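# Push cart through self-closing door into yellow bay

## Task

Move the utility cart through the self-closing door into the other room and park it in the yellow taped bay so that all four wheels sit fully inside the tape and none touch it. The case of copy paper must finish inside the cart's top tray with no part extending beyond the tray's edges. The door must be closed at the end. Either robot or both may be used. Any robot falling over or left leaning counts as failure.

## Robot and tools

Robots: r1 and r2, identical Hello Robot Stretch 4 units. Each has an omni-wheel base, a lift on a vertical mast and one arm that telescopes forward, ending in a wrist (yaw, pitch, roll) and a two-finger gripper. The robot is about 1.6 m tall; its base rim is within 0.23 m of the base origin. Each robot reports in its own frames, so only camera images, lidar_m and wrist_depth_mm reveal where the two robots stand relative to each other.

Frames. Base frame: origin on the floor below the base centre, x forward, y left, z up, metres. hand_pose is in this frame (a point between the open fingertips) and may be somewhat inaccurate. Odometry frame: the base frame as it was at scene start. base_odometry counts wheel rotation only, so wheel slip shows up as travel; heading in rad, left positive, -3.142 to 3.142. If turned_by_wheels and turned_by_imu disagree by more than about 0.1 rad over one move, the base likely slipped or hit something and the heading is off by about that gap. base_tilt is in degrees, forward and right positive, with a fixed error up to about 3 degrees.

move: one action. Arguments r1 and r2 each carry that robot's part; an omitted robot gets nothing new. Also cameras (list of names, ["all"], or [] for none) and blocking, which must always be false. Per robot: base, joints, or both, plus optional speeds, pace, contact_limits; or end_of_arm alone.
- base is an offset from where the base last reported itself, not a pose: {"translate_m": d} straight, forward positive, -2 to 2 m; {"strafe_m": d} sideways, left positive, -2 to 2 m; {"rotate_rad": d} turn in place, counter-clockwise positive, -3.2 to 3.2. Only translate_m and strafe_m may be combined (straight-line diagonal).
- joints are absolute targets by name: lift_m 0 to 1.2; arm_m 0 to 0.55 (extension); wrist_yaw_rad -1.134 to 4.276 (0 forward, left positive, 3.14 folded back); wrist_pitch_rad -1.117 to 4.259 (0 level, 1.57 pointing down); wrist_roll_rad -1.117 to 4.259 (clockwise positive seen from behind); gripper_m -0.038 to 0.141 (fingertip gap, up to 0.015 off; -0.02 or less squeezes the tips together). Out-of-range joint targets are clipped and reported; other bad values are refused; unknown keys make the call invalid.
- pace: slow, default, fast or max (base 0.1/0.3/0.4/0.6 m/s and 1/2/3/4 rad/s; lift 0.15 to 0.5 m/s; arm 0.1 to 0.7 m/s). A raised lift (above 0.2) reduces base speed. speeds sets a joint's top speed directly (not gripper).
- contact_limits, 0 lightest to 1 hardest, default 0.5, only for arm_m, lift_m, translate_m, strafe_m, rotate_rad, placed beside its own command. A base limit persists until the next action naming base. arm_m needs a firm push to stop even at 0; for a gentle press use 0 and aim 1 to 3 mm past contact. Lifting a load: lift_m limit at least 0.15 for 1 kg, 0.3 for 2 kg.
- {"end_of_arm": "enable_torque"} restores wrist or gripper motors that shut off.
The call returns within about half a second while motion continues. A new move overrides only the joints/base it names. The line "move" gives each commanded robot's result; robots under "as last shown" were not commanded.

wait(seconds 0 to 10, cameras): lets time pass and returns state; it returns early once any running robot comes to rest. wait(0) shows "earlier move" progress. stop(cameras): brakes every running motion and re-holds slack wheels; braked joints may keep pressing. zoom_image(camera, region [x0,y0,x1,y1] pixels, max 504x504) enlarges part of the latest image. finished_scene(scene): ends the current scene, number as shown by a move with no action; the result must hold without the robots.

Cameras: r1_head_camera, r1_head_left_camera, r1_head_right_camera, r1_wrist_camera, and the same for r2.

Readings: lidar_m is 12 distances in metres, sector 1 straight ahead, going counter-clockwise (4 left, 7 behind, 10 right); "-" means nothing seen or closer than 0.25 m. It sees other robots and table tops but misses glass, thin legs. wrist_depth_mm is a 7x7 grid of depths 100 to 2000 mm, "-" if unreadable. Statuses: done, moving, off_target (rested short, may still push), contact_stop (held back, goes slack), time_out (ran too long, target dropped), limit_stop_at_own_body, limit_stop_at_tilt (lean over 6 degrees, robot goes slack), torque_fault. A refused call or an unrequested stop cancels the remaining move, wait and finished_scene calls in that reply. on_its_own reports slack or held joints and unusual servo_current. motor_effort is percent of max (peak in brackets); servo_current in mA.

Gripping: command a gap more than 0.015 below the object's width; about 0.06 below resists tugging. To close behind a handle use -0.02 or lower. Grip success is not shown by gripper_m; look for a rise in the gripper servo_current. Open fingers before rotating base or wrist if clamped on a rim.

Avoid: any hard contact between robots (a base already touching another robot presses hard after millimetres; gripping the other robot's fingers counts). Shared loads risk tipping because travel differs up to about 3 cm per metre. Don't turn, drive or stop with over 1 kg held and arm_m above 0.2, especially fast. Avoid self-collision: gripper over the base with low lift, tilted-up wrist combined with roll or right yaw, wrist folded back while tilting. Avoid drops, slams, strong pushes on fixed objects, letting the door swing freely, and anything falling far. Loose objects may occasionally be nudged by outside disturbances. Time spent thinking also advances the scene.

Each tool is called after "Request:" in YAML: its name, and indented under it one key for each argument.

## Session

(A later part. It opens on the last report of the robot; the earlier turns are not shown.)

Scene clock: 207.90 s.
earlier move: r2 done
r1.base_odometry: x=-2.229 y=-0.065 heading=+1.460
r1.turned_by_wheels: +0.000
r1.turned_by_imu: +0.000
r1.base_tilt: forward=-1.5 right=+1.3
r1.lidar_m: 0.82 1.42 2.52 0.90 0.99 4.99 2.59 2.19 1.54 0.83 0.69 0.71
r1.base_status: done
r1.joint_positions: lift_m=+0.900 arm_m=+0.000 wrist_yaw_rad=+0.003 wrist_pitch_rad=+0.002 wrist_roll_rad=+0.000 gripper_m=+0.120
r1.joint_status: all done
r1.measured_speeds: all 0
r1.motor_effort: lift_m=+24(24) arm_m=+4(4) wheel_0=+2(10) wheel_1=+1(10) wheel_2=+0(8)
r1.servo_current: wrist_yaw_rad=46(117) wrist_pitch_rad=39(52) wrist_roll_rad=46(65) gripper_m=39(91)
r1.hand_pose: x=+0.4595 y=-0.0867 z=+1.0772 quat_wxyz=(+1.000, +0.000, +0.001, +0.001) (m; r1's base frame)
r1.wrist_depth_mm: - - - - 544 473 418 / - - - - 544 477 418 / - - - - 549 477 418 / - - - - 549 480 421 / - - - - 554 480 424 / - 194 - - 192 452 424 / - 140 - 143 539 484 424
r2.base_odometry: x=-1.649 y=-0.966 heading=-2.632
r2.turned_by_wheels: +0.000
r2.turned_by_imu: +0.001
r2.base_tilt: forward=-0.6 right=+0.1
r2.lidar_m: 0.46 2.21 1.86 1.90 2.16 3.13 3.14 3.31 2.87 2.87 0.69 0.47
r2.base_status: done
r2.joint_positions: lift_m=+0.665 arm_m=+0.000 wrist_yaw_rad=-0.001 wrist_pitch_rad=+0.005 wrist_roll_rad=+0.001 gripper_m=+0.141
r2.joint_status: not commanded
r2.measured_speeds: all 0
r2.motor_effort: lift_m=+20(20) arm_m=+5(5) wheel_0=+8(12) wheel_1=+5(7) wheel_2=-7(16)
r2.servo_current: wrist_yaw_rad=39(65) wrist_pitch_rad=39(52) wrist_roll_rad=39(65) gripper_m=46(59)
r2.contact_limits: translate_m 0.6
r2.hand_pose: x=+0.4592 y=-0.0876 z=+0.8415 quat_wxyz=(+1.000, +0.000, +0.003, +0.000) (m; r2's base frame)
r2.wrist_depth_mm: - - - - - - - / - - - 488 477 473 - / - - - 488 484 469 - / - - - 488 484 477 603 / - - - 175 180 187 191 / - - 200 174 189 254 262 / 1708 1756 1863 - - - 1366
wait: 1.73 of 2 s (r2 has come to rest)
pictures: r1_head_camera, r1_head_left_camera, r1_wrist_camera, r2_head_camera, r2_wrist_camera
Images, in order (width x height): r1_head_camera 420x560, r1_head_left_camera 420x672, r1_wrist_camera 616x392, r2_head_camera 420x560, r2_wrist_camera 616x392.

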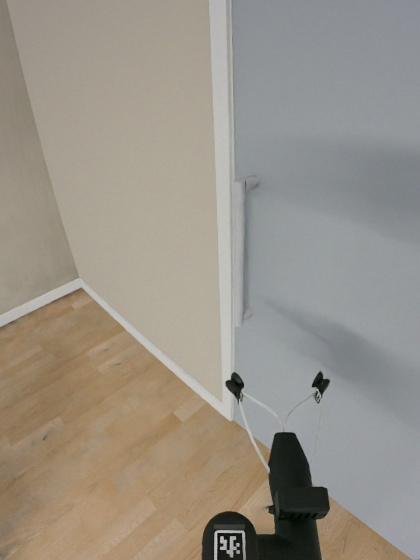

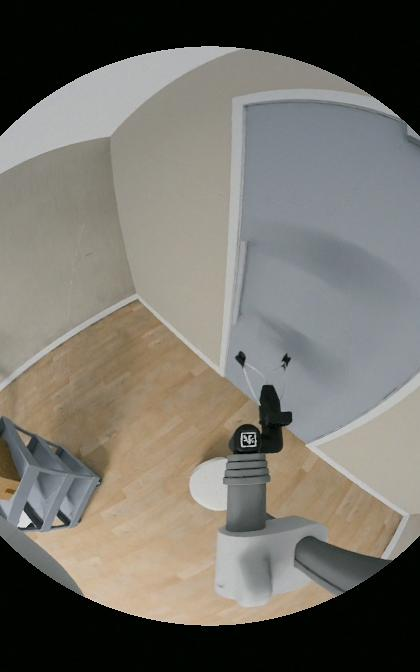

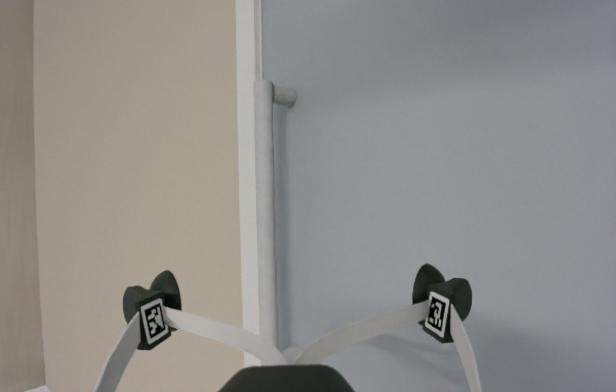

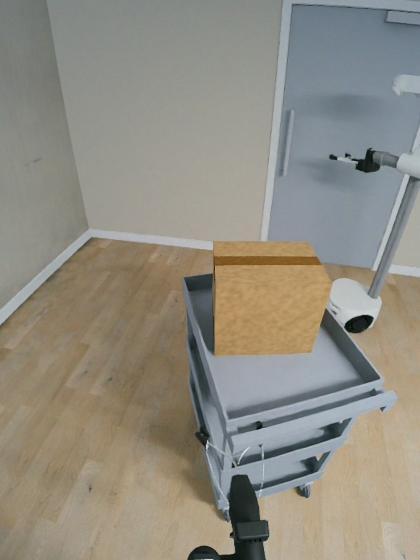

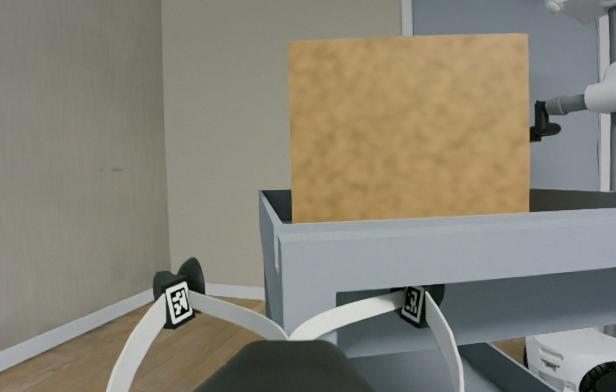

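Request:
move:
  blocking: false
  r1: {"base":{"strafe_m":0.05},"joints":{"arm_m":0.15}}

Request:
wait:
  seconds: 2

Request:
wait:
  seconds: 0.5
  cameras: ["r1_head_camera","r1_wrist_camera"]

Scene clock: 220.03 s.
move: r1 moving
r1.base_odometry: x=-2.264 y=-0.061 heading=+1.460
r1.turned_by_wheels: +0.000
r1.turned_by_imu: +0.000
r1.base_tilt: forward=-1.6 right=+1.2
r1.lidar_m: 0.85 1.46 2.50 0.87 0.94 5.04 2.61 2.23 1.54 0.87 0.74 0.72
r1.base_status: strafe_m moving
r1.joint_positions: lift_m=+0.900 arm_m=+0.051 wrist_yaw_rad=+0.002 wrist_pitch_rad=+0.002 wrist_roll_rad=+0.000 gripper_m=+0.120
r1.joint_status: arm_m moving
r1.measured_speeds: translate_m=+0.001 strafe_m=+0.106 rotate_rad=-0.006 lift_m=+0.000 arm_m=+0.195 wrist_yaw_rad=+0.000 wrist_pitch_rad=+0.000 wrist_roll_rad=+0.000
r1.motor_effort: lift_m=+24(24) arm_m=+6(7) wheel_0=-4(11) wheel_1=+2(10) wheel_2=-1(1)
r1.servo_current: wrist_yaw_rad=65(65) wrist_pitch_rad=39(46) wrist_roll_rad=59(59) gripper_m=46(46)
r1.hand_pose: x=+0.5102 y=-0.0868 z=+1.0772 quat_wxyz=(+1.000, +0.000, +0.001, +0.001) (m; r1's base frame)
r1.wrist_depth_mm: - - - - 525 462 407 / - - - 627 530 462 413 / - - - - 530 473 410 / - - - - 544 469 415 / - - - - 544 473 415 / 1983 194 - 603 192 442 415 / - 140 - 143 530 477 424
r2: as last shown
r2.turned_by_imu: +0.000
r2.base_tilt: forward=-0.7 right=+0.1
r2.lidar_m: 0.44 2.19 1.90 1.89 2.19 3.14 3.15 3.33 2.87 2.87 0.68 0.48
r2.motor_effort: lift_m=+20(20) arm_m=+4(5) wheel_0=+8(9) wheel_1=+5(6) wheel_2=-6(7)
r2.servo_current: wrist_yaw_rad=46(46) wrist_pitch_rad=46(46) wrist_roll_rad=52(59) gripper_m=52(59)
r2.contact_limits: translate_m 0.6
r2.wrist_depth_mm: - - - - - - - / - - - 484 477 469 - / - - - 484 480 473 - / - - - 492 484 473 603 / - - - 175 180 186 192 / - - 200 173 189 254 262 / 1756 1756 1921 - - - 1366
pictures: none

Scene clock: 221.03 s.
earlier move: r1 done
r1.base_odometry: x=-2.279 y=-0.059 heading=+1.460
r1.turned_by_wheels: +0.000
r1.turned_by_imu: +0.000
r1.base_tilt: forward=-1.6 right=+1.3
r1.lidar_m: 0.83 1.51 2.47 0.86 0.91 5.04 2.65 2.26 1.56 0.87 0.75 0.74
r1.base_status: done
r1.joint_positions: lift_m=+0.900 arm_m=+0.150 wrist_yaw_rad=+0.002 wrist_pitch_rad=+0.002 wrist_roll_rad=+0.000 gripper_m=+0.120
r1.joint_status: all done
r1.measured_speeds: all 0
r1.motor_effort: lift_m=+24(24) arm_m=+4(7) wheel_0=-1(11) wheel_1=+1(10) wheel_2=+0(1)
r1.servo_current: wrist_yaw_rad=52(65) wrist_pitch_rad=39(46) wrist_roll_rad=39(65) gripper_m=39(46)
r1.hand_pose: x=+0.6094 y=-0.0868 z=+1.0772 quat_wxyz=(+1.000, +0.000, +0.001, +0.001) (m; r1's base frame)
r1.wrist_depth_mm: - - - 544 480 410 357 / - - - 512 488 410 362 / - - - 544 492 413 364 / - - - 549 496 415 364 / - - - 500 492 418 362 / 1921 194 - 500 469 389 373 / - 140 - 144 488 421 375
r2.base_odometry: x=-1.649 y=-0.966 heading=-2.632
r2.turned_by_wheels: +0.000
r2.turned_by_imu: +0.000
r2.base_tilt: forward=-0.7 right=+0.1
r2.lidar_m: 0.45 2.19 1.88 1.87 2.17 3.15 3.15 3.31 2.86 2.86 0.69 0.49
r2.base_status: not commanded
r2.joint_positions: lift_m=+0.665 arm_m=+0.000 wrist_yaw_rad=-0.001 wrist_pitch_rad=+0.005 wrist_roll_rad=+0.001 gripper_m=+0.141
r2.joint_status: not commanded
r2.measured_speeds: all 0
r2.motor_effort: lift_m=+20(20) arm_m=+5(5) wheel_0=+9(9) wheel_1=+5(6) wheel_2=-6(7)
r2.servo_current: wrist_yaw_rad=46(59) wrist_pitch_rad=46(52) wrist_roll_rad=52(59) gripper_m=52(59)
r2.contact_limits: translate_m 0.6
r2.hand_pose: x=+0.4592 y=-0.0876 z=+0.8415 quat_wxyz=(+1.000, +0.000, +0.003, +0.000) (m; r2's base frame)
r2.wrist_depth_mm: - - - - - - - / - - - 484 477 469 - / - - - 488 480 469 - / - - - 488 488 473 603 / - - - 175 180 187 191 / - - 200 173 189 254 260 / 1708 1756 1808 - - - 1336
wait: 1.00 of 2 s (r1 has come to rest)
pictures: none

Scene clock: 221.53 s.
r1.base_odometry: x=-2.279 y=-0.059 heading=+1.460
r1.turned_by_wheels: +0.000
r1.turned_by_imu: +0.000
r1.base_tilt: forward=-1.6 right=+1.3
r1.lidar_m: 0.85 1.49 2.46 0.84 0.92 5.03 2.65 2.25 1.54 0.87 0.74 0.74
r1.base_status: done
r1.joint_positions: lift_m=+0.900 arm_m=+0.150 wrist_yaw_rad=+0.002 wrist_pitch_rad=+0.002 wrist_roll_rad=+0.000 gripper_m=+0.120
r1.joint_status: all done
r1.measured_speeds: all 0
r1.motor_effort: lift_m=+24(24) arm_m=+5(7) wheel_0=-2(11) wheel_1=+1(10) wheel_2=+0(1)
r1.servo_current: wrist_yaw_rad=52(65) wrist_pitch_rad=39(46) wrist_roll_rad=52(65) gripper_m=39(46)
r1.hand_pose: x=+0.6094 y=-0.0868 z=+1.0772 quat_wxyz=(+1.000, +0.000, +0.001, +0.001) (m; r1's base frame)
r1.wrist_depth_mm: - - - 544 488 407 362 / - - - 512 492 407 359 / - - - 549 488 410 362 / - - - 549 492 413 366 / - - - 492 500 415 364 / 1921 193 - 496 473 394 373 / - 140 - 143 484 418 375
r2.base_odometry: x=-1.649 y=-0.966 heading=-2.632
r2.turned_by_wheels: +0.000
r2.turned_by_imu: +0.000
r2.base_tilt: forward=-0.7 right=+0.1
r2.lidar_m: 0.45 2.20 1.88 1.89 2.17 3.14 3.15 3.35 2.87 2.86 0.68 0.48
r2.base_status: not commanded
r2.joint_positions: lift_m=+0.665 arm_m=+0.000 wrist_yaw_rad=-0.001 wrist_pitch_rad=+0.005 wrist_roll_rad=+0.001 gripper_m=+0.141
r2.joint_status: not commanded
r2.measured_speeds: all 0
r2.motor_effort: lift_m=+20(20) arm_m=+5(5) wheel_0=+9(9) wheel_1=+5(6) wheel_2=-6(7)
r2.servo_current: wrist_yaw_rad=39(59) wrist_pitch_rad=46(52) wrist_roll_rad=72(59) gripper_m=46(59)
r2.contact_limits: translate_m 0.6
r2.hand_pose: x=+0.4592 y=-0.0876 z=+0.8415 quat_wxyz=(+1.000, +0.000, +0.003, +0.000) (m; r2's base frame)
r2.wrist_depth_mm: - - - - - - - / - - - 484 480 469 - / - - - 492 480 469 - / - - - 492 480 477 603 / - - - 175 181 186 191 / - - 200 174 188 254 262 / 1756 1708 1808 - - - 1366
wait: 0.50 s; at rest by 0.27 s
pictures: r1_head_camera, r1_wrist_camera
Images, in order (width x height): r1_head_camera 420x560, r1_wrist_camera 616x392.

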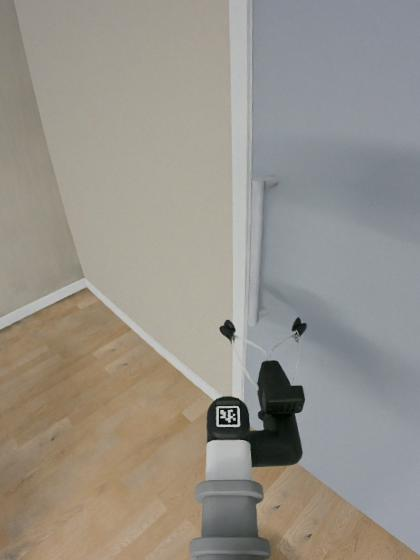

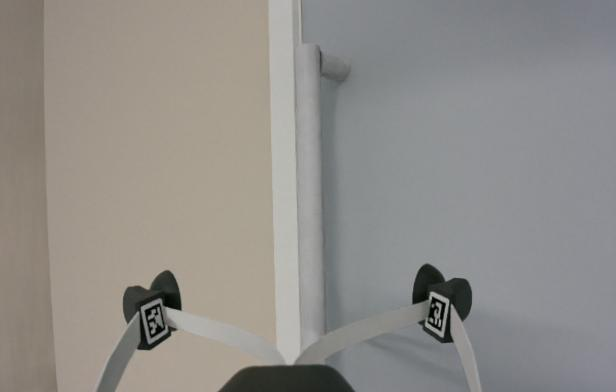

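Request:
move:
  blocking: false
  r1: {"base":{"strafe_m":-0.012},"joints":{"gripper_m":0.06,"arm_m":0.33},"contact_limits":{"arm_m":0.1}}

Request:
wait:
  seconds: 2.5

Request:
wait:
  seconds: 0.3
  cameras: ["r1_wrist_camera"]

Scene clock: 229.37 s.
move: r1 moving
r1.base_odometry: x=-2.267 y=-0.061 heading=+1.461
r1.turned_by_wheels: +0.000
r1.turned_by_imu: +0.000
r1.base_tilt: forward=-1.6 right=+1.3
r1.lidar_m: 0.85 1.44 2.49 0.88 0.93 5.06 2.63 2.23 1.57 0.86 0.74 0.73
r1.base_status: strafe_m moving
r1.joint_positions: lift_m=+0.900 arm_m=+0.201 wrist_yaw_rad=+0.002 wrist_pitch_rad=+0.002 wrist_roll_rad=+0.000 gripper_m=+0.106
r1.joint_status: arm_m moving; gripper_m moving
r1.measured_speeds: translate_m=+0.000 strafe_m=+0.000 rotate_rad=+0.000 lift_m=+0.000 arm_m=+0.195 wrist_yaw_rad=+0.000 wrist_pitch_rad=+0.000 wrist_roll_rad=+0.000
r1.motor_effort: lift_m=+24(24) arm_m=+6(7) wheel_0=+2(8) wheel_1=+0(8) wheel_2=+0(1)
r1.servo_current: wrist_yaw_rad=39(59) wrist_pitch_rad=46(46) wrist_roll_rad=39(65) gripper_m=98(98)
r1.contact_limits: arm_m 0.1
r1.hand_pose: x=+0.6602 y=-0.0868 z=+1.0772 quat_wxyz=(+1.000, +0.000, +0.001, +0.001) (m; r1's base frame)
r1.wrist_depth_mm: - - - 508 430 368 330 / - - - 484 436 370 332 / - - - 480 436 370 334 / - - - 488 442 375 336 / - - - 504 439 375 330 / - 191 - 496 199 359 332 / - 152 - 140 433 375 340
r2: as last shown
r2.lidar_m: 0.46 2.21 1.88 1.88 2.21 3.14 3.15 3.33 2.87 2.87 0.71 0.47
r2.motor_effort: lift_m=+20(20) arm_m=+5(5) wheel_0=+8(9) wheel_1=+5(5) wheel_2=-7(7)
r2.servo_current: wrist_yaw_rad=39(52) wrist_pitch_rad=46(52) wrist_roll_rad=46(59) gripper_m=46(52)
r2.contact_limits: translate_m 0.6
r2.wrist_depth_mm: - - - - - - - / - - - 484 477 469 - / - - - 484 480 469 - / - - - 492 484 473 609 / - - - 175 180 186 192 / - - 200 174 188 254 262 / 1756 1756 1863 - - - 1336
pictures: none

Scene clock: 230.50 s.
earlier move: r1 done
r1.base_odometry: x=-2.267 y=-0.061 heading=+1.461
r1.turned_by_wheels: +0.000
r1.turned_by_imu: +0.000
r1.base_tilt: forward=-1.6 right=+1.2
r1.lidar_m: 0.85 1.50 2.49 0.87 0.94 5.05 2.62 2.25 1.51 0.86 0.72 0.74
r1.base_status: done
r1.joint_positions: lift_m=+0.900 arm_m=+0.330 wrist_yaw_rad=+0.002 wrist_pitch_rad=+0.002 wrist_roll_rad=+0.000 gripper_m=+0.060
r1.joint_status: all done
r1.measured_speeds: all 0
r1.motor_effort: lift_m=+24(24) arm_m=+4(8) wheel_0=+3(8) wheel_1=+0(8) wheel_2=+0(1)
r1.servo_current: wrist_yaw_rad=59(59) wrist_pitch_rad=46(52) wrist_roll_rad=52(65) gripper_m=39(104)
r1.contact_limits: arm_m 0.1
r1.hand_pose: x=+0.7894 y=-0.0868 z=+1.0772 quat_wxyz=(+1.000, +0.000, +0.001, +0.001) (m; r1's base frame)
r1.wrist_depth_mm: - - - 329 330 278 249 / - - - 368 332 278 250 / - - - 373 334 281 251 / - - - 315 334 282 253 / - - - 319 334 285 253 / - - 190 320 193 285 254 / - 140 - 137 332 266 254
r2.base_odometry: x=-1.649 y=-0.966 heading=-2.632
r2.turned_by_wheels: +0.000
r2.turned_by_imu: +0.000
r2.base_tilt: forward=-0.6 right=+0.1
r2.lidar_m: 0.45 2.20 1.87 1.90 2.18 3.15 3.15 3.34 2.86 2.88 0.70 0.48
r2.base_status: not commanded
r2.joint_positions: lift_m=+0.665 arm_m=+0.000 wrist_yaw_rad=-0.001 wrist_pitch_rad=+0.005 wrist_roll_rad=+0.001 gripper_m=+0.141
r2.joint_status: not commanded
r2.measured_speeds: all 0
r2.motor_effort: lift_m=+20(20) arm_m=+4(5) wheel_0=+8(9) wheel_1=+5(5) wheel_2=-7(7)
r2.servo_current: wrist_yaw_rad=46(59) wrist_pitch_rad=46(52) wrist_roll_rad=52(65) gripper_m=52(59)
r2.contact_limits: translate_m 0.6
r2.hand_pose: x=+0.4592 y=-0.0876 z=+0.8415 quat_wxyz=(+1.000, +0.000, +0.003, +0.000) (m; r2's base frame)
r2.wrist_depth_mm: - - - - - - - / - - - 488 477 469 - / - - - 488 480 469 - / - - - 488 484 473 603 / - - - 175 180 186 191 / - - 200 174 188 254 262 / 1708 1756 1863 - - - 1336
wait: 1.13 of 2.5 s (r1 has come to rest)
pictures: none

Scene clock: 230.80 s.
r1.base_odometry: x=-2.267 y=-0.061 heading=+1.461
r1.turned_by_wheels: +0.000
r1.turned_by_imu: +0.000
r1.base_tilt: forward=-1.6 right=+1.3
r1.lidar_m: 0.85 1.52 2.48 0.86 0.92 5.04 2.65 2.25 1.54 0.88 0.73 0.72
r1.base_status: done
r1.joint_positions: lift_m=+0.900 arm_m=+0.330 wrist_yaw_rad=+0.002 wrist_pitch_rad=+0.002 wrist_roll_rad=+0.000 gripper_m=+0.060
r1.joint_status: all done
r1.measured_speeds: all 0
r1.motor_effort: lift_m=+24(24) arm_m=+4(8) wheel_0=+3(8) wheel_1=+0(8) wheel_2=+0(1)
r1.servo_current: wrist_yaw_rad=52(59) wrist_pitch_rad=46(52) wrist_roll_rad=39(65) gripper_m=46(104)
r1.contact_limits: arm_m 0.1
r1.hand_pose: x=+0.7894 y=-0.0868 z=+1.0772 quat_wxyz=(+1.000, +0.000, +0.001, +0.001) (m; r1's base frame)
r1.wrist_depth_mm: - - - 332 330 277 248 / - - - 370 330 279 250 / - - - 375 334 281 251 / - - - 315 334 283 252 / - - - 320 336 283 252 / - - 190 322 193 283 254 / - 140 - 137 332 265 255
r2.base_odometry: x=-1.649 y=-0.966 heading=-2.632
r2.turned_by_wheels: +0.000
r2.turned_by_imu: +0.000
r2.base_tilt: forward=-0.7 right=+0.0
r2.lidar_m: 0.46 2.19 1.88 1.88 2.16 3.12 3.14 3.30 2.85 2.85 0.72 0.49
r2.base_status: not commanded
r2.joint_positions: lift_m=+0.665 arm_m=+0.000 wrist_yaw_rad=-0.001 wrist_pitch_rad=+0.005 wrist_roll_rad=+0.001 gripper_m=+0.141
r2.joint_status: not commanded
r2.measured_speeds: all 0
r2.motor_effort: lift_m=+20(20) arm_m=+4(5) wheel_0=+9(9) wheel_1=+5(5) wheel_2=-7(7)
r2.servo_current: wrist_yaw_rad=39(59) wrist_pitch_rad=46(52) wrist_roll_rad=46(65) gripper_m=46(59)
r2.contact_limits: translate_m 0.6
r2.hand_pose: x=+0.4592 y=-0.0876 z=+0.8415 quat_wxyz=(+1.000, +0.000, +0.003, +0.000) (m; r2's base frame)
r2.wrist_depth_mm: - - - - - - - / - - - 480 477 469 - / - - - 488 480 469 - / - - - 488 484 473 609 / - - - 175 181 187 192 / - - 200 173 188 254 262 / 1661 1708 1808 - - - 1308
wait: 0.30 s; at rest by 0.27 s
pictures: r1_wrist_camera
Images, in order (width x height): r1_wrist_camera 616x392.

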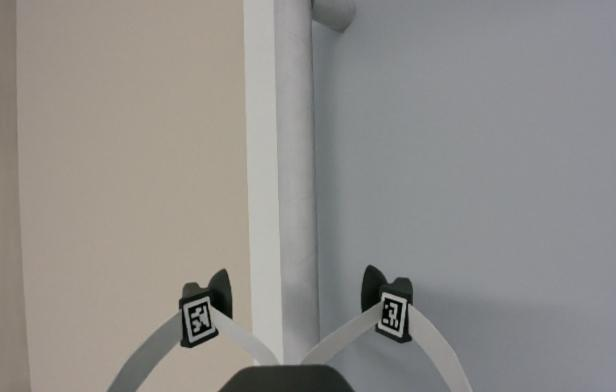

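Request:
move:
  blocking: false
  r1: {"joints":{"arm_m":0.425},"contact_limits":{"arm_m":0.0},"pace":"slow"}

Request:
wait:
  seconds: 1.8
  cameras: ["r1_wrist_camera"]

Request:
move:
  blocking: false
  r1: {"joints":{"gripper_m":-0.035}}

Request:
wait:
  seconds: 2

Request:
wait:
  seconds: 0.3
  cameras: ["r1_wrist_camera","r1_head_camera"]

Scene clock: 239.90 s.
move: r1 moving
r1.base_odometry: x=-2.267 y=-0.061 heading=+1.461
r1.turned_by_wheels: +0.000
r1.turned_by_imu: +0.000
r1.base_tilt: forward=-1.5 right=+1.2
r1.lidar_m: 0.86 1.47 2.49 0.88 0.93 5.05 2.61 2.24 1.55 0.87 0.73 0.72
r1.base_status: not commanded
r1.joint_positions: lift_m=+0.900 arm_m=+0.343 wrist_yaw_rad=+0.002 wrist_pitch_rad=+0.002 wrist_roll_rad=+0.000 gripper_m=+0.060
r1.joint_status: arm_m moving
r1.measured_speeds: translate_m=+0.000 strafe_m=+0.000 rotate_rad=+0.000 lift_m=+0.000 arm_m=+0.049 wrist_yaw_rad=+0.000 wrist_pitch_rad=+0.000 wrist_roll_rad=+0.000
r1.motor_effort: lift_m=+24(24) arm_m=+5(7) wheel_0=+3(4) wheel_1=+0(0) wheel_2=+0(0)
r1.servo_current: wrist_yaw_rad=65(65) wrist_pitch_rad=39(52) wrist_roll_rad=52(52) gripper_m=52(52)
r1.contact_limits: arm_m 0
r1.hand_pose: x=+0.8021 y=-0.0868 z=+1.0772 quat_wxyz=(+1.000, +0.000, +0.001, +0.001) (m; r1's base frame)
r1.wrist_depth_mm: - - - 325 320 271 242 / - - - 304 322 271 243 / - - - 304 324 273 240 / - - - 306 327 273 246 / - - - 306 327 276 248 / - - 190 307 193 276 242 / - 141 - 143 324 259 248
r2: as last shown
r2.base_tilt: forward=-0.7 right=+0.1
r2.lidar_m: 0.46 2.20 1.86 1.89 2.18 3.14 3.13 3.36 2.87 2.88 0.68 0.49
r2.motor_effort: lift_m=+20(20) arm_m=+5(5) wheel_0=+8(9) wheel_1=+5(5) wheel_2=-7(7)
r2.servo_current: wrist_yaw_rad=52(52) wrist_pitch_rad=46(52) wrist_roll_rad=46(59) gripper_m=46(59)
r2.contact_limits: translate_m 0.6
r2.wrist_depth_mm: - - - - - - - / - - - 484 473 466 - / - - - 488 480 473 - / - - - 492 484 473 609 / - - - 175 180 186 192 / - - 202 173 187 254 262 / 1708 1708 1863 - - - 1308
pictures: none

Scene clock: 241.63 s.
earlier move: r1 done
r1.base_odometry: x=-2.267 y=-0.061 heading=+1.461
r1.turned_by_wheels: +0.000
r1.turned_by_imu: +0.000
r1.base_tilt: forward=-1.6 right=+1.2
r1.lidar_m: 0.84 1.48 2.50 0.85 0.95 5.04 2.65 2.23 1.55 0.87 0.74 0.71
r1.base_status: not commanded
r1.joint_positions: lift_m=+0.900 arm_m=+0.425 wrist_yaw_rad=+0.002 wrist_pitch_rad=+0.002 wrist_roll_rad=+0.000 gripper_m=+0.060
r1.joint_status: all done
r1.measured_speeds: all 0
r1.motor_effort: lift_m=+24(24) arm_m=+4(7) wheel_0=+3(4) wheel_1=+0(0) wheel_2=+0(0)
r1.servo_current: wrist_yaw_rad=59(65) wrist_pitch_rad=46(52) wrist_roll_rad=39(59) gripper_m=39(52)
r1.contact_limits: arm_m 0
r1.hand_pose: x=+0.8844 y=-0.0868 z=+1.0772 quat_wxyz=(+1.000, +0.000, +0.001, +0.001) (m; r1's base frame)
r1.wrist_depth_mm: - - 415 221 253 213 191 / - - 415 220 255 215 192 / - - 418 220 255 220 193 / - - 421 220 257 217 195 / - - 427 220 259 213 195 / - - 190 224 195 219 195 / - 140 402 137 253 208 196
r2.base_odometry: x=-1.649 y=-0.966 heading=-2.632
r2.turned_by_wheels: +0.000
r2.turned_by_imu: +0.000
r2.base_tilt: forward=-0.7 right=+0.1
r2.lidar_m: 0.47 2.17 1.89 1.90 2.17 3.13 3.13 3.32 2.85 2.86 0.69 0.49
r2.base_status: not commanded
r2.joint_positions: lift_m=+0.665 arm_m=+0.000 wrist_yaw_rad=-0.001 wrist_pitch_rad=+0.005 wrist_roll_rad=+0.001 gripper_m=+0.141
r2.joint_status: not commanded
r2.measured_speeds: all 0
r2.motor_effort: lift_m=+20(20) arm_m=+5(5) wheel_0=+9(9) wheel_1=+5(6) wheel_2=-6(7)
r2.servo_current: wrist_yaw_rad=46(59) wrist_pitch_rad=46(52) wrist_roll_rad=39(59) gripper_m=52(59)
r2.contact_limits: translate_m 0.6
r2.hand_pose: x=+0.4592 y=-0.0876 z=+0.8415 quat_wxyz=(+1.000, +0.000, +0.003, +0.000) (m; r2's base frame)
r2.wrist_depth_mm: - - - - - - - / - - - 484 473 466 - / - - - 488 480 473 - / - - - 492 484 473 603 / - - - 175 181 186 191 / - - 200 173 188 253 263 / 1708 1708 1808 - - - 1336
wait: 1.73 of 1.8 s (r1 has come to rest)
pictures: r1_wrist_camera
Images, in order (width x height): r1_wrist_camera 616x392.

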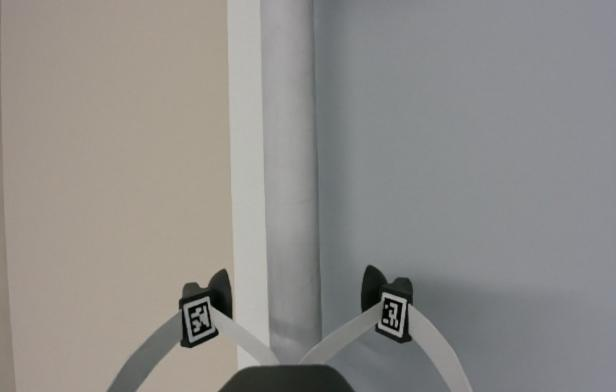

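Scene clock: 242.13 s.
move: r1 moving
r1.base_odometry: x=-2.267 y=-0.061 heading=+1.461
r1.turned_by_wheels: +0.000
r1.turned_by_imu: +0.000
r1.base_tilt: forward=-1.6 right=+1.2
r1.lidar_m: 0.85 1.49 2.47 0.88 0.94 5.05 2.61 2.24 1.56 0.86 0.73 0.73
r1.base_status: not commanded
r1.joint_positions: lift_m=+0.900 arm_m=+0.425 wrist_yaw_rad=+0.002 wrist_pitch_rad=+0.002 wrist_roll_rad=+0.000 gripper_m=+0.041
r1.joint_status: gripper_m moving
r1.measured_speeds: all 0
r1.motor_effort: lift_m=+24(24) arm_m=+5(5) wheel_0=+3(4) wheel_1=+0(1) wheel_2=+0(0)
r1.servo_current: wrist_yaw_rad=59(59) wrist_pitch_rad=46(46) wrist_roll_rad=39(59) gripper_m=117(117)
r1.contact_limits: arm_m 0
r1.hand_pose: x=+0.8844 y=-0.0868 z=+1.0772 quat_wxyz=(+1.000, +0.000, +0.001, +0.001) (m; r1's base frame)
r1.wrist_depth_mm: - - 415 220 253 213 191 / - - 415 220 255 215 193 / - - 424 220 256 220 193 / - - 424 220 257 216 195 / - - 427 219 259 213 195 / - - 193 224 195 219 195 / - 135 402 143 248 210 196
r2: as last shown
r2.base_tilt: forward=-0.7 right=+0.0
r2.lidar_m: 0.46 2.22 1.86 1.89 2.18 3.17 3.13 3.31 2.87 2.86 0.69 0.47
r2.motor_effort: lift_m=+20(20) arm_m=+5(5) wheel_0=+8(9) wheel_1=+5(5) wheel_2=-7(7)
r2.servo_current: wrist_yaw_rad=52(59) wrist_pitch_rad=46(46) wrist_roll_rad=59(59) gripper_m=52(52)
r2.contact_limits: translate_m 0.6
r2.wrist_depth_mm: - - - - - - - / - - - 480 477 469 - / - - - 488 480 469 - / - - - 496 484 477 603 / - - - 175 180 186 192 / - - 200 173 189 254 260 / 1756 1708 1808 - - - 1336
pictures: none

Scene clock: 243.27 s.
earlier move: r1 done
r1.base_odometry: x=-2.267 y=-0.061 heading=+1.461
r1.turned_by_wheels: +0.000
r1.turned_by_imu: +0.000
r1.base_tilt: forward=-1.5 right=+1.3
r1.lidar_m: 0.84 1.47 2.48 0.88 0.95 5.04 2.64 2.23 1.51 0.86 0.73 0.73
r1.base_status: not commanded
r1.joint_positions: lift_m=+0.900 arm_m=+0.425 wrist_yaw_rad=+0.002 wrist_pitch_rad=+0.002 wrist_roll_rad=+0.000 gripper_m=-0.034
r1.joint_status: all done
r1.measured_speeds: all 0
r1.motor_effort: lift_m=+24(24) arm_m=+0(5) wheel_0=+4(4) wheel_1=+0(1) wheel_2=+0(0)
r1.servo_current: wrist_yaw_rad=52(65) wrist_pitch_rad=39(52) wrist_roll_rad=46(65) gripper_m=98(202)
r1.contact_limits: arm_m 0
r1.hand_pose: x=+0.8845 y=-0.0868 z=+1.0772 quat_wxyz=(+1.000, +0.000, +0.001, +0.001) (m; r1's base frame)
r1.wrist_depth_mm: - - 413 218 254 213 191 / - - 424 220 255 216 192 / - - 424 220 257 220 193 / - - 424 222 258 216 194 / - - 413 218 259 213 195 / - - 183 213 184 218 196 / - 146 399 219 242 204 196
r2.base_odometry: x=-1.649 y=-0.966 heading=-2.632
r2.turned_by_wheels: +0.000
r2.turned_by_imu: +0.000
r2.base_tilt: forward=-0.7 right=+0.1
r2.lidar_m: 0.46 2.21 1.88 1.88 2.17 3.14 3.14 3.32 2.85 2.85 0.68 0.49
r2.base_status: not commanded
r2.joint_positions: lift_m=+0.665 arm_m=+0.000 wrist_yaw_rad=-0.001 wrist_pitch_rad=+0.005 wrist_roll_rad=+0.001 gripper_m=+0.141
r2.joint_status: not commanded
r2.measured_speeds: all 0
r2.motor_effort: lift_m=+20(20) arm_m=+5(5) wheel_0=+9(9) wheel_1=+5(5) wheel_2=-7(7)
r2.servo_current: wrist_yaw_rad=39(59) wrist_pitch_rad=46(52) wrist_roll_rad=46(59) gripper_m=52(52)
r2.contact_limits: translate_m 0.6
r2.hand_pose: x=+0.4592 y=-0.0876 z=+0.8415 quat_wxyz=(+1.000, +0.000, +0.003, +0.000) (m; r2's base frame)
r2.wrist_depth_mm: - - - - - - - / - - - 484 477 469 - / - - - 492 480 477 - / - - - 492 484 477 603 / - - - 174 180 187 191 / - - 200 173 189 255 262 / 1756 1708 1808 - - - 1336
wait: 1.13 of 2 s (r1 has come to rest)
pictures: none

Scene clock: 243.57 s.
r1.base_odometry: x=-2.267 y=-0.061 heading=+1.461
r1.turned_by_wheels: +0.000
r1.turned_by_imu: +0.000
r1.base_tilt: forward=-1.6 right=+1.3
r1.lidar_m: 0.85 1.51 2.50 0.86 0.95 5.03 2.64 2.24 1.54 0.86 0.72 0.73
r1.base_status: not commanded
r1.joint_positions: lift_m=+0.900 arm_m=+0.425 wrist_yaw_rad=+0.002 wrist_pitch_rad=+0.002 wrist_roll_rad=+0.000 gripper_m=-0.034
r1.joint_status: all done
r1.measured_speeds: all 0
r1.motor_effort: lift_m=+23(24) arm_m=-1(5) wheel_0=+3(4) wheel_1=+0(1) wheel_2=+0(0)
r1.servo_current: wrist_yaw_rad=33(65) wrist_pitch_rad=46(52) wrist_roll_rad=52(65) gripper_m=104(202)
r1.contact_limits: arm_m 0
r1.hand_pose: x=+0.8845 y=-0.0868 z=+1.0772 quat_wxyz=(+1.000, +0.000, +0.001, +0.001) (m; r1's base frame)
r1.wrist_depth_mm: - - 415 219 254 213 191 / - - 418 220 255 216 192 / - - 421 220 258 221 193 / - - 424 222 258 217 195 / - - 410 218 259 213 195 / - - 183 213 184 218 195 / - 146 402 219 242 205 196
r2.base_odometry: x=-1.649 y=-0.966 heading=-2.632
r2.turned_by_wheels: +0.000
r2.turned_by_imu: +0.000
r2.base_tilt: forward=-0.7 right=+0.1
r2.lidar_m: 0.45 2.19 1.86 1.89 2.16 3.13 3.14 3.30 2.85 2.86 0.70 0.47
r2.base_status: not commanded
r2.joint_positions: lift_m=+0.665 arm_m=+0.000 wrist_yaw_rad=-0.001 wrist_pitch_rad=+0.005 wrist_roll_rad=+0.001 gripper_m=+0.141
r2.joint_status: not commanded
r2.measured_speeds: all 0
r2.motor_effort: lift_m=+20(20) arm_m=+5(5) wheel_0=+9(9) wheel_1=+5(5) wheel_2=-7(7)
r2.servo_current: wrist_yaw_rad=39(59) wrist_pitch_rad=46(52) wrist_roll_rad=46(59) gripper_m=46(52)
r2.contact_limits: translate_m 0.6
r2.hand_pose: x=+0.4592 y=-0.0876 z=+0.8415 quat_wxyz=(+1.000, +0.000, +0.003, +0.000) (m; r2's base frame)
r2.wrist_depth_mm: - - - - - - - / - - - 484 477 469 - / - - - 488 480 473 - / - - - 488 484 480 597 / - - - 174 180 187 191 / - - 200 173 188 254 260 / 1708 1756 1808 - - - 1336
wait: 0.30 s; at rest by 0.27 s
pictures: r1_head_camera, r1_wrist_camera
Images, in order (width x height): r1_head_camera 420x560, r1_wrist_camera 616x392.

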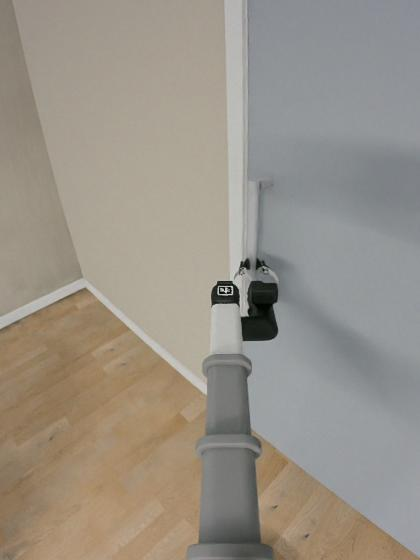

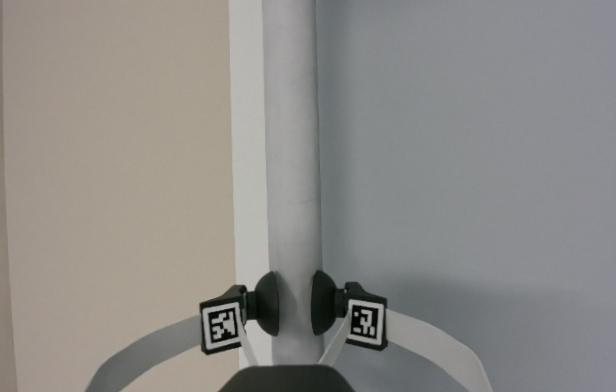

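Request:
move:
  blocking: false
  r1: {"base":{"translate_m":-0.338,"strafe_m":0.071},"pace":"slow","contact_limits":{"translate_m":0.6}}

Request:
wait:
  seconds: 5
  cameras: ["r1_head_camera"]

Scene clock: 257.03 s.
move: r1 moving
r1.base_odometry: x=-2.271 y=-0.073 heading=+1.460
r1.turned_by_wheels: -0.001
r1.turned_by_imu: -0.001
r1.base_tilt: forward=-1.5 right=+1.3
r1.lidar_m: 0.87 1.50 2.51 0.89 0.93 5.02 2.63 2.21 1.58 0.87 0.74 0.74
r1.base_status: translate_m moving; strafe_m moving
r1.joint_positions: lift_m=+0.900 arm_m=+0.425 wrist_yaw_rad=+0.001 wrist_pitch_rad=+0.002 wrist_roll_rad=+0.000 gripper_m=-0.034
r1.joint_status: not commanded
r1.measured_speeds: translate_m=-0.044 strafe_m=+0.010 rotate_rad=-0.029 lift_m=+0.000 arm_m=+0.000 wrist_yaw_rad=+0.000 wrist_pitch_rad=+0.000 wrist_roll_rad=+0.000
r1.motor_effort: lift_m=+24(24) arm_m=+3(4) wheel_0=-5(6) wheel_1=-4(4) wheel_2=+2(9)
r1.servo_current: wrist_yaw_rad=59(59) wrist_pitch_rad=39(46) wrist_roll_rad=46(59) gripper_m=65(104)
r1.contact_limits: arm_m 0; translate_m 0.6
r1.hand_pose: x=+0.8843 y=-0.0870 z=+1.0772 quat_wxyz=(+1.000, +0.000, +0.001, +0.001) (m; r1's base frame)
r1.wrist_depth_mm: - - 421 287 258 220 198 / - - 427 287 260 220 200 / - - 427 290 262 222 200 / - - 415 291 262 225 202 / - - 415 293 264 223 202 / - - 185 200 252 225 202 / - 138 179 182 247 216 203
r2: as last shown
r2.base_tilt: forward=-0.6 right=+0.1
r2.lidar_m: 0.47 2.19 1.88 1.89 2.18 3.13 3.15 3.30 2.87 2.85 0.66 0.46
r2.servo_current: wrist_yaw_rad=39(59) wrist_pitch_rad=46(52) wrist_roll_rad=52(52) gripper_m=52(52)
r2.contact_limits: translate_m 0.6
r2.wrist_depth_mm: - - - - - - - / - - - 484 473 462 - / - - - 492 480 473 - / - - - 492 480 477 603 / - - - 174 180 186 191 / - - 200 173 187 254 262 / 1708 1756 1863 - - - 1336
pictures: none

Scene clock: 261.23 s.
earlier move: r1 done
r1.base_odometry: x=-2.375 y=-0.389 heading=+1.460
r1.turned_by_wheels: +0.001
r1.turned_by_imu: +0.001
r1.base_tilt: forward=-1.6 right=+1.3
r1.lidar_m: 1.20 2.06 0.94 0.80 0.98 4.28 2.42 2.07 2.08 1.22 1.02 1.02
r1.base_status: done
r1.joint_positions: lift_m=+0.900 arm_m=+0.425 wrist_yaw_rad=+0.001 wrist_pitch_rad=+0.002 wrist_roll_rad=+0.000 gripper_m=-0.034
r1.joint_status: not commanded
r1.measured_speeds: all 0
r1.motor_effort: lift_m=+24(24) arm_m=+4(4) wheel_0=-4(8) wheel_1=-2(6) wheel_2=+2(9)
r1.servo_current: wrist_yaw_rad=65(72) wrist_pitch_rad=39(52) wrist_roll_rad=52(65) gripper_m=59(104)
r1.contact_limits: arm_m 0; translate_m 0.6
r1.hand_pose: x=+0.8843 y=-0.0870 z=+1.0772 quat_wxyz=(+1.000, +0.000, +0.001, +0.001) (m; r1's base frame)
r1.wrist_depth_mm: - - - - 544 484 427 / - - - 554 554 488 433 / - - - 554 549 488 436 / 1808 - - 554 554 492 430 / 1983 - - 559 554 496 433 / 1921 - 180 199 178 496 436 / - 139 167 158 158 466 433
r2.base_odometry: x=-1.649 y=-0.966 heading=-2.632
r2.turned_by_wheels: +0.000
r2.turned_by_imu: +0.001
r2.base_tilt: forward=-0.7 right=+0.0
r2.lidar_m: 0.45 2.22 1.89 1.89 2.20 3.15 3.16 3.31 2.88 2.86 0.69 0.50
r2.base_status: not commanded
r2.joint_positions: lift_m=+0.665 arm_m=+0.000 wrist_yaw_rad=-0.001 wrist_pitch_rad=+0.005 wrist_roll_rad=+0.001 gripper_m=+0.141
r2.joint_status: not commanded
r2.measured_speeds: all 0
r2.motor_effort: lift_m=+20(20) arm_m=+5(5) wheel_0=+8(9) wheel_1=+5(6) wheel_2=-6(7)
r2.servo_current: wrist_yaw_rad=59(59) wrist_pitch_rad=39(52) wrist_roll_rad=52(59) gripper_m=46(59)
r2.contact_limits: translate_m 0.6
r2.hand_pose: x=+0.4592 y=-0.0876 z=+0.8415 quat_wxyz=(+1.000, +0.000, +0.003, +0.000) (m; r2's base frame)
r2.wrist_depth_mm: - - - - - - - / - - - 484 477 469 - / - - - 488 480 477 - / - - - 496 484 477 609 / - - - 175 180 186 192 / - - 201 173 189 254 262 / 1756 1808 1863 - - - 1708
wait: 4.20 of 5 s (r1 has come to rest)
pictures: r1_head_camera
Images, in order (width x height): r1_head_camera 420x560.

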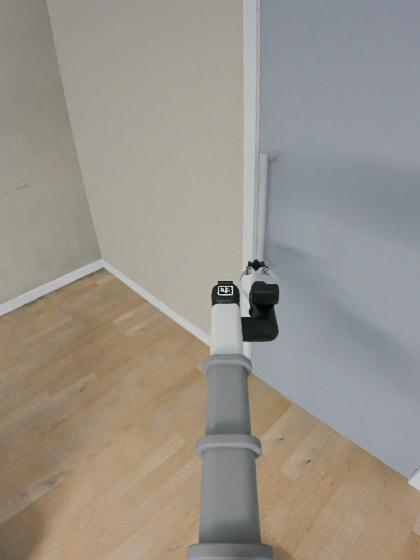

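Request:
move:
  blocking: false
  r1: {"base":{"translate_m":0.338,"strafe_m":-0.071},"joints":{"gripper_m":0.075,"arm_m":0.36}}

Request:
wait:
  seconds: 1.3

Request:
wait:
  seconds: 2
  cameras: ["r1_wrist_camera"]

Request:
move:
  blocking: false
  r1: {"joints":{"arm_m":0.47},"contact_limits":{"arm_m":0.0},"pace":"slow"}

Request:
wait:
  seconds: 2
  cameras: ["r1_wrist_camera"]

Scene clock: 271.00 s.
move: r1 moving
r1.base_odometry: x=-2.365 y=-0.358 heading=+1.461
r1.turned_by_wheels: +0.000
r1.turned_by_imu: +0.000
r1.base_tilt: forward=-1.6 right=+1.3
r1.lidar_m: 1.15 1.98 2.66 0.81 0.98 4.30 2.43 2.09 2.08 1.18 1.00 0.98
r1.base_status: translate_m moving; strafe_m moving
r1.joint_positions: lift_m=+0.900 arm_m=+0.378 wrist_yaw_rad=+0.001 wrist_pitch_rad=+0.002 wrist_roll_rad=+0.000 gripper_m=-0.009
r1.joint_status: arm_m moving; gripper_m moving
r1.measured_speeds: translate_m=+0.119 strafe_m=-0.025 rotate_rad=+0.002 lift_m=+0.000 arm_m=-0.128 wrist_yaw_rad=+0.000 wrist_pitch_rad=+0.000 wrist_roll_rad=+0.000
r1.motor_effort: lift_m=+24(24) arm_m=-9(9) wheel_0=+7(9) wheel_1=+2(6) wheel_2=-8(9)
r1.servo_current: wrist_yaw_rad=46(59) wrist_pitch_rad=39(46) wrist_roll_rad=46(65) gripper_m=78(78)
r1.hand_pose: x=+0.8377 y=-0.0870 z=+1.0772 quat_wxyz=(+1.000, +0.000, +0.001, +0.001) (m; r1's base frame)
r1.wrist_depth_mm: - - - - 554 488 433 / 1921 - - - 559 500 433 / 1921 - - 569 559 500 442 / - - - 569 559 504 439 / - - - 569 569 500 439 / 1921 - 182 193 554 504 442 / - - 154 152 141 480 445
r2: as last shown
r2.turned_by_imu: +0.000
r2.base_tilt: forward=-0.7 right=+0.1
r2.lidar_m: 0.47 2.21 1.86 1.87 2.17 3.13 3.15 3.33 2.84 2.85 0.68 0.47
r2.motor_effort: lift_m=+20(20) arm_m=+5(5) wheel_0=+9(9) wheel_1=+5(5) wheel_2=-7(7)
r2.servo_current: wrist_yaw_rad=52(52) wrist_pitch_rad=46(52) wrist_roll_rad=39(52) gripper_m=52(59)
r2.contact_limits: translate_m 0.6
r2.wrist_depth_mm: - - - - - - - / - - - 488 477 469 - / - - - 488 484 473 - / - - - 488 484 477 609 / - - - 175 180 186 192 / - - 200 173 188 255 262 / 1756 1808 1808 - - - 1661
pictures: none

Scene clock: 272.30 s.
earlier move: r1 moving
r1.base_odometry: x=-2.278 y=-0.094 heading=+1.461
r1.turned_by_wheels: +0.000
r1.turned_by_imu: +0.000
r1.base_tilt: forward=-1.5 right=+1.2
r1.lidar_m: 0.88 1.54 2.50 0.86 0.94 5.01 2.64 2.23 1.60 0.90 0.74 0.77
r1.base_status: translate_m moving; strafe_m moving
r1.joint_positions: lift_m=+0.900 arm_m=+0.360 wrist_yaw_rad=+0.001 wrist_pitch_rad=+0.002 wrist_roll_rad=+0.000 gripper_m=+0.075
r1.joint_status: all done
r1.measured_speeds: translate_m=+0.134 strafe_m=-0.028 rotate_rad=-0.004 lift_m=+0.000 arm_m=+0.000 wrist_yaw_rad=+0.000 wrist_pitch_rad=+0.000 wrist_roll_rad=+0.000
r1.motor_effort: lift_m=+24(24) arm_m=-4(9) wheel_0=+3(10) wheel_1=+2(8) wheel_2=-1(10)
r1.servo_current: wrist_yaw_rad=46(72) wrist_pitch_rad=39(46) wrist_roll_rad=46(65) gripper_m=46(85)
r1.hand_pose: x=+0.8195 y=-0.0870 z=+1.0772 quat_wxyz=(+1.000, +0.000, +0.001, +0.001) (m; r1's base frame)
r1.wrist_depth_mm: - - - 347 336 287 257 / - - - 375 340 289 257 / - - - 377 342 290 259 / - - - 327 340 290 260 / - - - 382 343 291 257 / - - 194 325 189 291 262 / - 146 - 143 340 279 264
r2.base_odometry: x=-1.649 y=-0.966 heading=-2.632
r2.turned_by_wheels: +0.000
r2.turned_by_imu: +0.000
r2.base_tilt: forward=-0.6 right=+0.1
r2.lidar_m: 0.46 2.21 1.87 1.86 2.16 3.14 3.14 3.34 2.84 2.87 0.69 0.48
r2.base_status: not commanded
r2.joint_positions: lift_m=+0.665 arm_m=+0.000 wrist_yaw_rad=-0.001 wrist_pitch_rad=+0.005 wrist_roll_rad=+0.001 gripper_m=+0.141
r2.joint_status: not commanded
r2.measured_speeds: all 0
r2.motor_effort: lift_m=+20(20) arm_m=+5(5) wheel_0=+8(9) wheel_1=+5(5) wheel_2=-7(7)
r2.servo_current: wrist_yaw_rad=46(59) wrist_pitch_rad=46(52) wrist_roll_rad=39(59) gripper_m=52(59)
r2.contact_limits: translate_m 0.6
r2.hand_pose: x=+0.4592 y=-0.0876 z=+0.8415 quat_wxyz=(+1.000, +0.000, +0.003, +0.000) (m; r2's base frame)
r2.wrist_depth_mm: - - - - - - - / - - - 488 477 469 - / - - - 492 480 473 - / - - - 492 484 477 603 / - - - 175 181 187 191 / - - 201 173 188 255 263 / 1756 1756 1808 - - - 1308
wait: 1.30 s; no rest
pictures: none

Scene clock: 273.13 s.
earlier move: r1 done
r1.base_odometry: x=-2.267 y=-0.061 heading=+1.461
r1.turned_by_wheels: +0.000
r1.turned_by_imu: +0.000
r1.base_tilt: forward=-1.6 right=+1.3
r1.lidar_m: 0.86 1.47 2.48 0.88 0.93 5.03 2.63 2.26 1.53 0.86 0.72 0.72
r1.base_status: done
r1.joint_positions: lift_m=+0.900 arm_m=+0.360 wrist_yaw_rad=+0.001 wrist_pitch_rad=+0.002 wrist_roll_rad=+0.000 gripper_m=+0.075
r1.joint_status: all done
r1.measured_speeds: all 0
r1.motor_effort: lift_m=+24(24) arm_m=-4(9) wheel_0=+2(10) wheel_1=+2(8) wheel_2=-1(10)
r1.servo_current: wrist_yaw_rad=20(72) wrist_pitch_rad=33(46) wrist_roll_rad=39(65) gripper_m=33(85)
r1.hand_pose: x=+0.8195 y=-0.0870 z=+1.0772 quat_wxyz=(+1.000, +0.000, +0.001, +0.001) (m; r1's base frame)
r1.wrist_depth_mm: - - - 336 301 256 229 / - - - 338 304 257 230 / - - - 340 307 258 231 / - - - 286 307 262 229 / - - - 343 306 260 230 / - - 193 297 188 256 231 / - 146 - 143 303 252 236
r2.base_odometry: x=-1.649 y=-0.966 heading=-2.632
r2.turned_by_wheels: +0.000
r2.turned_by_imu: +0.000
r2.base_tilt: forward=-0.7 right=+0.1
r2.lidar_m: 0.46 2.20 1.87 1.89 2.19 3.14 3.14 3.31 2.88 2.86 0.70 0.46
r2.base_status: not commanded
r2.joint_positions: lift_m=+0.665 arm_m=+0.000 wrist_yaw_rad=-0.001 wrist_pitch_rad=+0.005 wrist_roll_rad=+0.001 gripper_m=+0.141
r2.joint_status: not commanded
r2.measured_speeds: all 0
r2.motor_effort: lift_m=+20(20) arm_m=+5(5) wheel_0=+8(9) wheel_1=+5(5) wheel_2=-7(7)
r2.servo_current: wrist_yaw_rad=39(59) wrist_pitch_rad=46(52) wrist_roll_rad=46(59) gripper_m=52(59)
r2.contact_limits: translate_m 0.6
r2.hand_pose: x=+0.4592 y=-0.0876 z=+0.8415 quat_wxyz=(+1.000, +0.000, +0.003, +0.000) (m; r2's base frame)
r2.wrist_depth_mm: - - - - - - - / - - - 484 473 469 - / - - - 492 480 469 - / - - - 488 484 473 609 / - - - 175 180 187 191 / - - 200 173 188 254 263 / 1756 1708 1863 - - - 1336
wait: 0.83 of 2 s (r1 has come to rest)
pictures: r1_wrist_camera
Images, in order (width x height): r1_wrist_camera 616x392.

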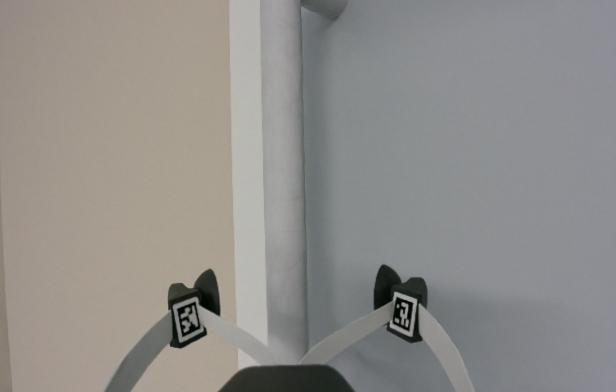

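Scene clock: 273.63 s.
move: r1 moving
r1.base_odometry: x=-2.267 y=-0.061 heading=+1.461
r1.turned_by_wheels: +0.000
r1.turned_by_imu: +0.000
r1.base_tilt: forward=-1.6 right=+1.3
r1.lidar_m: 0.86 1.50 2.49 0.84 0.93 5.02 2.63 2.25 1.54 0.86 0.73 0.73
r1.base_status: not commanded
r1.joint_positions: lift_m=+0.900 arm_m=+0.373 wrist_yaw_rad=+0.001 wrist_pitch_rad=+0.002 wrist_roll_rad=+0.000 gripper_m=+0.075
r1.joint_status: arm_m moving
r1.measured_speeds: translate_m=+0.000 strafe_m=+0.000 rotate_rad=+0.000 lift_m=+0.000 arm_m=+0.049 wrist_yaw_rad=+0.000 wrist_pitch_rad=+0.000 wrist_roll_rad=+0.000
r1.motor_effort: lift_m=+24(24) arm_m=+6(7) wheel_0=+2(3) wheel_1=+2(3) wheel_2=-1(1)
r1.servo_current: wrist_yaw_rad=39(65) wrist_pitch_rad=39(52) wrist_roll_rad=52(52) gripper_m=39(46)
r1.contact_limits: arm_m 0
r1.hand_pose: x=+0.8320 y=-0.0870 z=+1.0772 quat_wxyz=(+1.000, +0.000, +0.001, +0.001) (m; r1's base frame)
r1.wrist_depth_mm: - - 449 325 293 249 224 / - - - 329 296 249 225 / - - - 273 297 255 226 / - - - 330 298 251 225 / - - - 334 298 253 227 / - - 194 278 189 249 222 / - 146 - 143 291 243 228
r2: as last shown
r2.lidar_m: 0.48 2.21 1.88 1.90 2.17 3.14 3.16 3.34 2.88 2.89 0.68 0.48
r2.motor_effort: lift_m=+20(20) arm_m=+5(5) wheel_0=+9(9) wheel_1=+5(6) wheel_2=-7(7)
r2.servo_current: wrist_yaw_rad=52(52) wrist_pitch_rad=46(52) wrist_roll_rad=39(59) gripper_m=46(59)
r2.contact_limits: translate_m 0.6
r2.wrist_depth_mm: - - - - - - - / - - - 484 477 466 - / - - - 488 480 469 - / - - - 492 488 477 597 / - - - 175 180 186 192 / - - 200 173 187 255 262 / 1708 1756 1808 - - - 1308
pictures: none

Scene clock: 275.50 s.
earlier move: r1 done
r1.base_odometry: x=-2.267 y=-0.061 heading=+1.461
r1.turned_by_wheels: +0.000
r1.turned_by_imu: +0.000
r1.base_tilt: forward=-1.6 right=+1.3
r1.lidar_m: 0.84 1.48 2.50 0.86 0.94 5.05 2.63 2.24 1.54 0.86 0.73 0.73
r1.base_status: not commanded
r1.joint_positions: lift_m=+0.900 arm_m=+0.470 wrist_yaw_rad=+0.001 wrist_pitch_rad=+0.002 wrist_roll_rad=+0.000 gripper_m=+0.075
r1.joint_status: all done
r1.measured_speeds: all 0
r1.motor_effort: lift_m=+24(24) arm_m=+7(10) wheel_0=+3(4) wheel_1=+3(3) wheel_2=+0(1)
r1.servo_current: wrist_yaw_rad=52(65) wrist_pitch_rad=39(52) wrist_roll_rad=39(65) gripper_m=46(46)
r1.contact_limits: arm_m 0
r1.hand_pose: x=+0.9291 y=-0.0870 z=+1.0772 quat_wxyz=(+1.000, +0.000, +0.001, +0.001) (m; r1's base frame)
r1.wrist_depth_mm: - 436 362 174 220 185 - / - 415 359 173 220 181 166 / - 439 366 174 222 186 167 / - 445 382 175 224 187 168 / - - 387 175 223 188 168 / - - 191 174 203 189 168 / - 143 375 155 220 185 -
r2.base_odometry: x=-1.649 y=-0.966 heading=-2.632
r2.turned_by_wheels: +0.000
r2.turned_by_imu: +0.000
r2.base_tilt: forward=-0.6 right=+0.1
r2.lidar_m: 0.47 2.18 1.88 1.88 2.17 3.13 3.15 3.32 2.84 2.83 0.70 0.47
r2.base_status: not commanded
r2.joint_positions: lift_m=+0.665 arm_m=+0.000 wrist_yaw_rad=-0.001 wrist_pitch_rad=+0.005 wrist_roll_rad=+0.001 gripper_m=+0.141
r2.joint_status: not commanded
r2.measured_speeds: all 0
r2.motor_effort: lift_m=+20(20) arm_m=+5(5) wheel_0=+9(9) wheel_1=+5(6) wheel_2=-7(7)
r2.servo_current: wrist_yaw_rad=52(59) wrist_pitch_rad=39(52) wrist_roll_rad=59(59) gripper_m=52(59)
r2.contact_limits: translate_m 0.6
r2.hand_pose: x=+0.4592 y=-0.0876 z=+0.8415 quat_wxyz=(+1.000, +0.000, +0.003, +0.000) (m; r2's base frame)
r2.wrist_depth_mm: - - - - - - - / - - - 484 473 473 - / - - - 488 480 469 - / - - - 488 484 477 609 / - - - 174 180 187 191 / - - 200 173 188 254 263 / 1708 1708 1863 - - - 1308
wait: 1.87 of 2 s (r1 has come to rest)
pictures: r1_wrist_camera
Images, in order (width x height): r1_wrist_camera 616x392.

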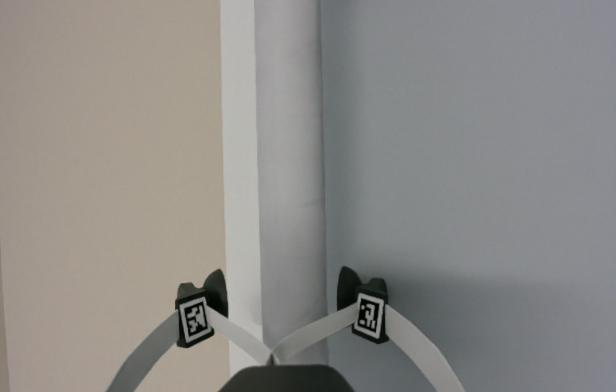

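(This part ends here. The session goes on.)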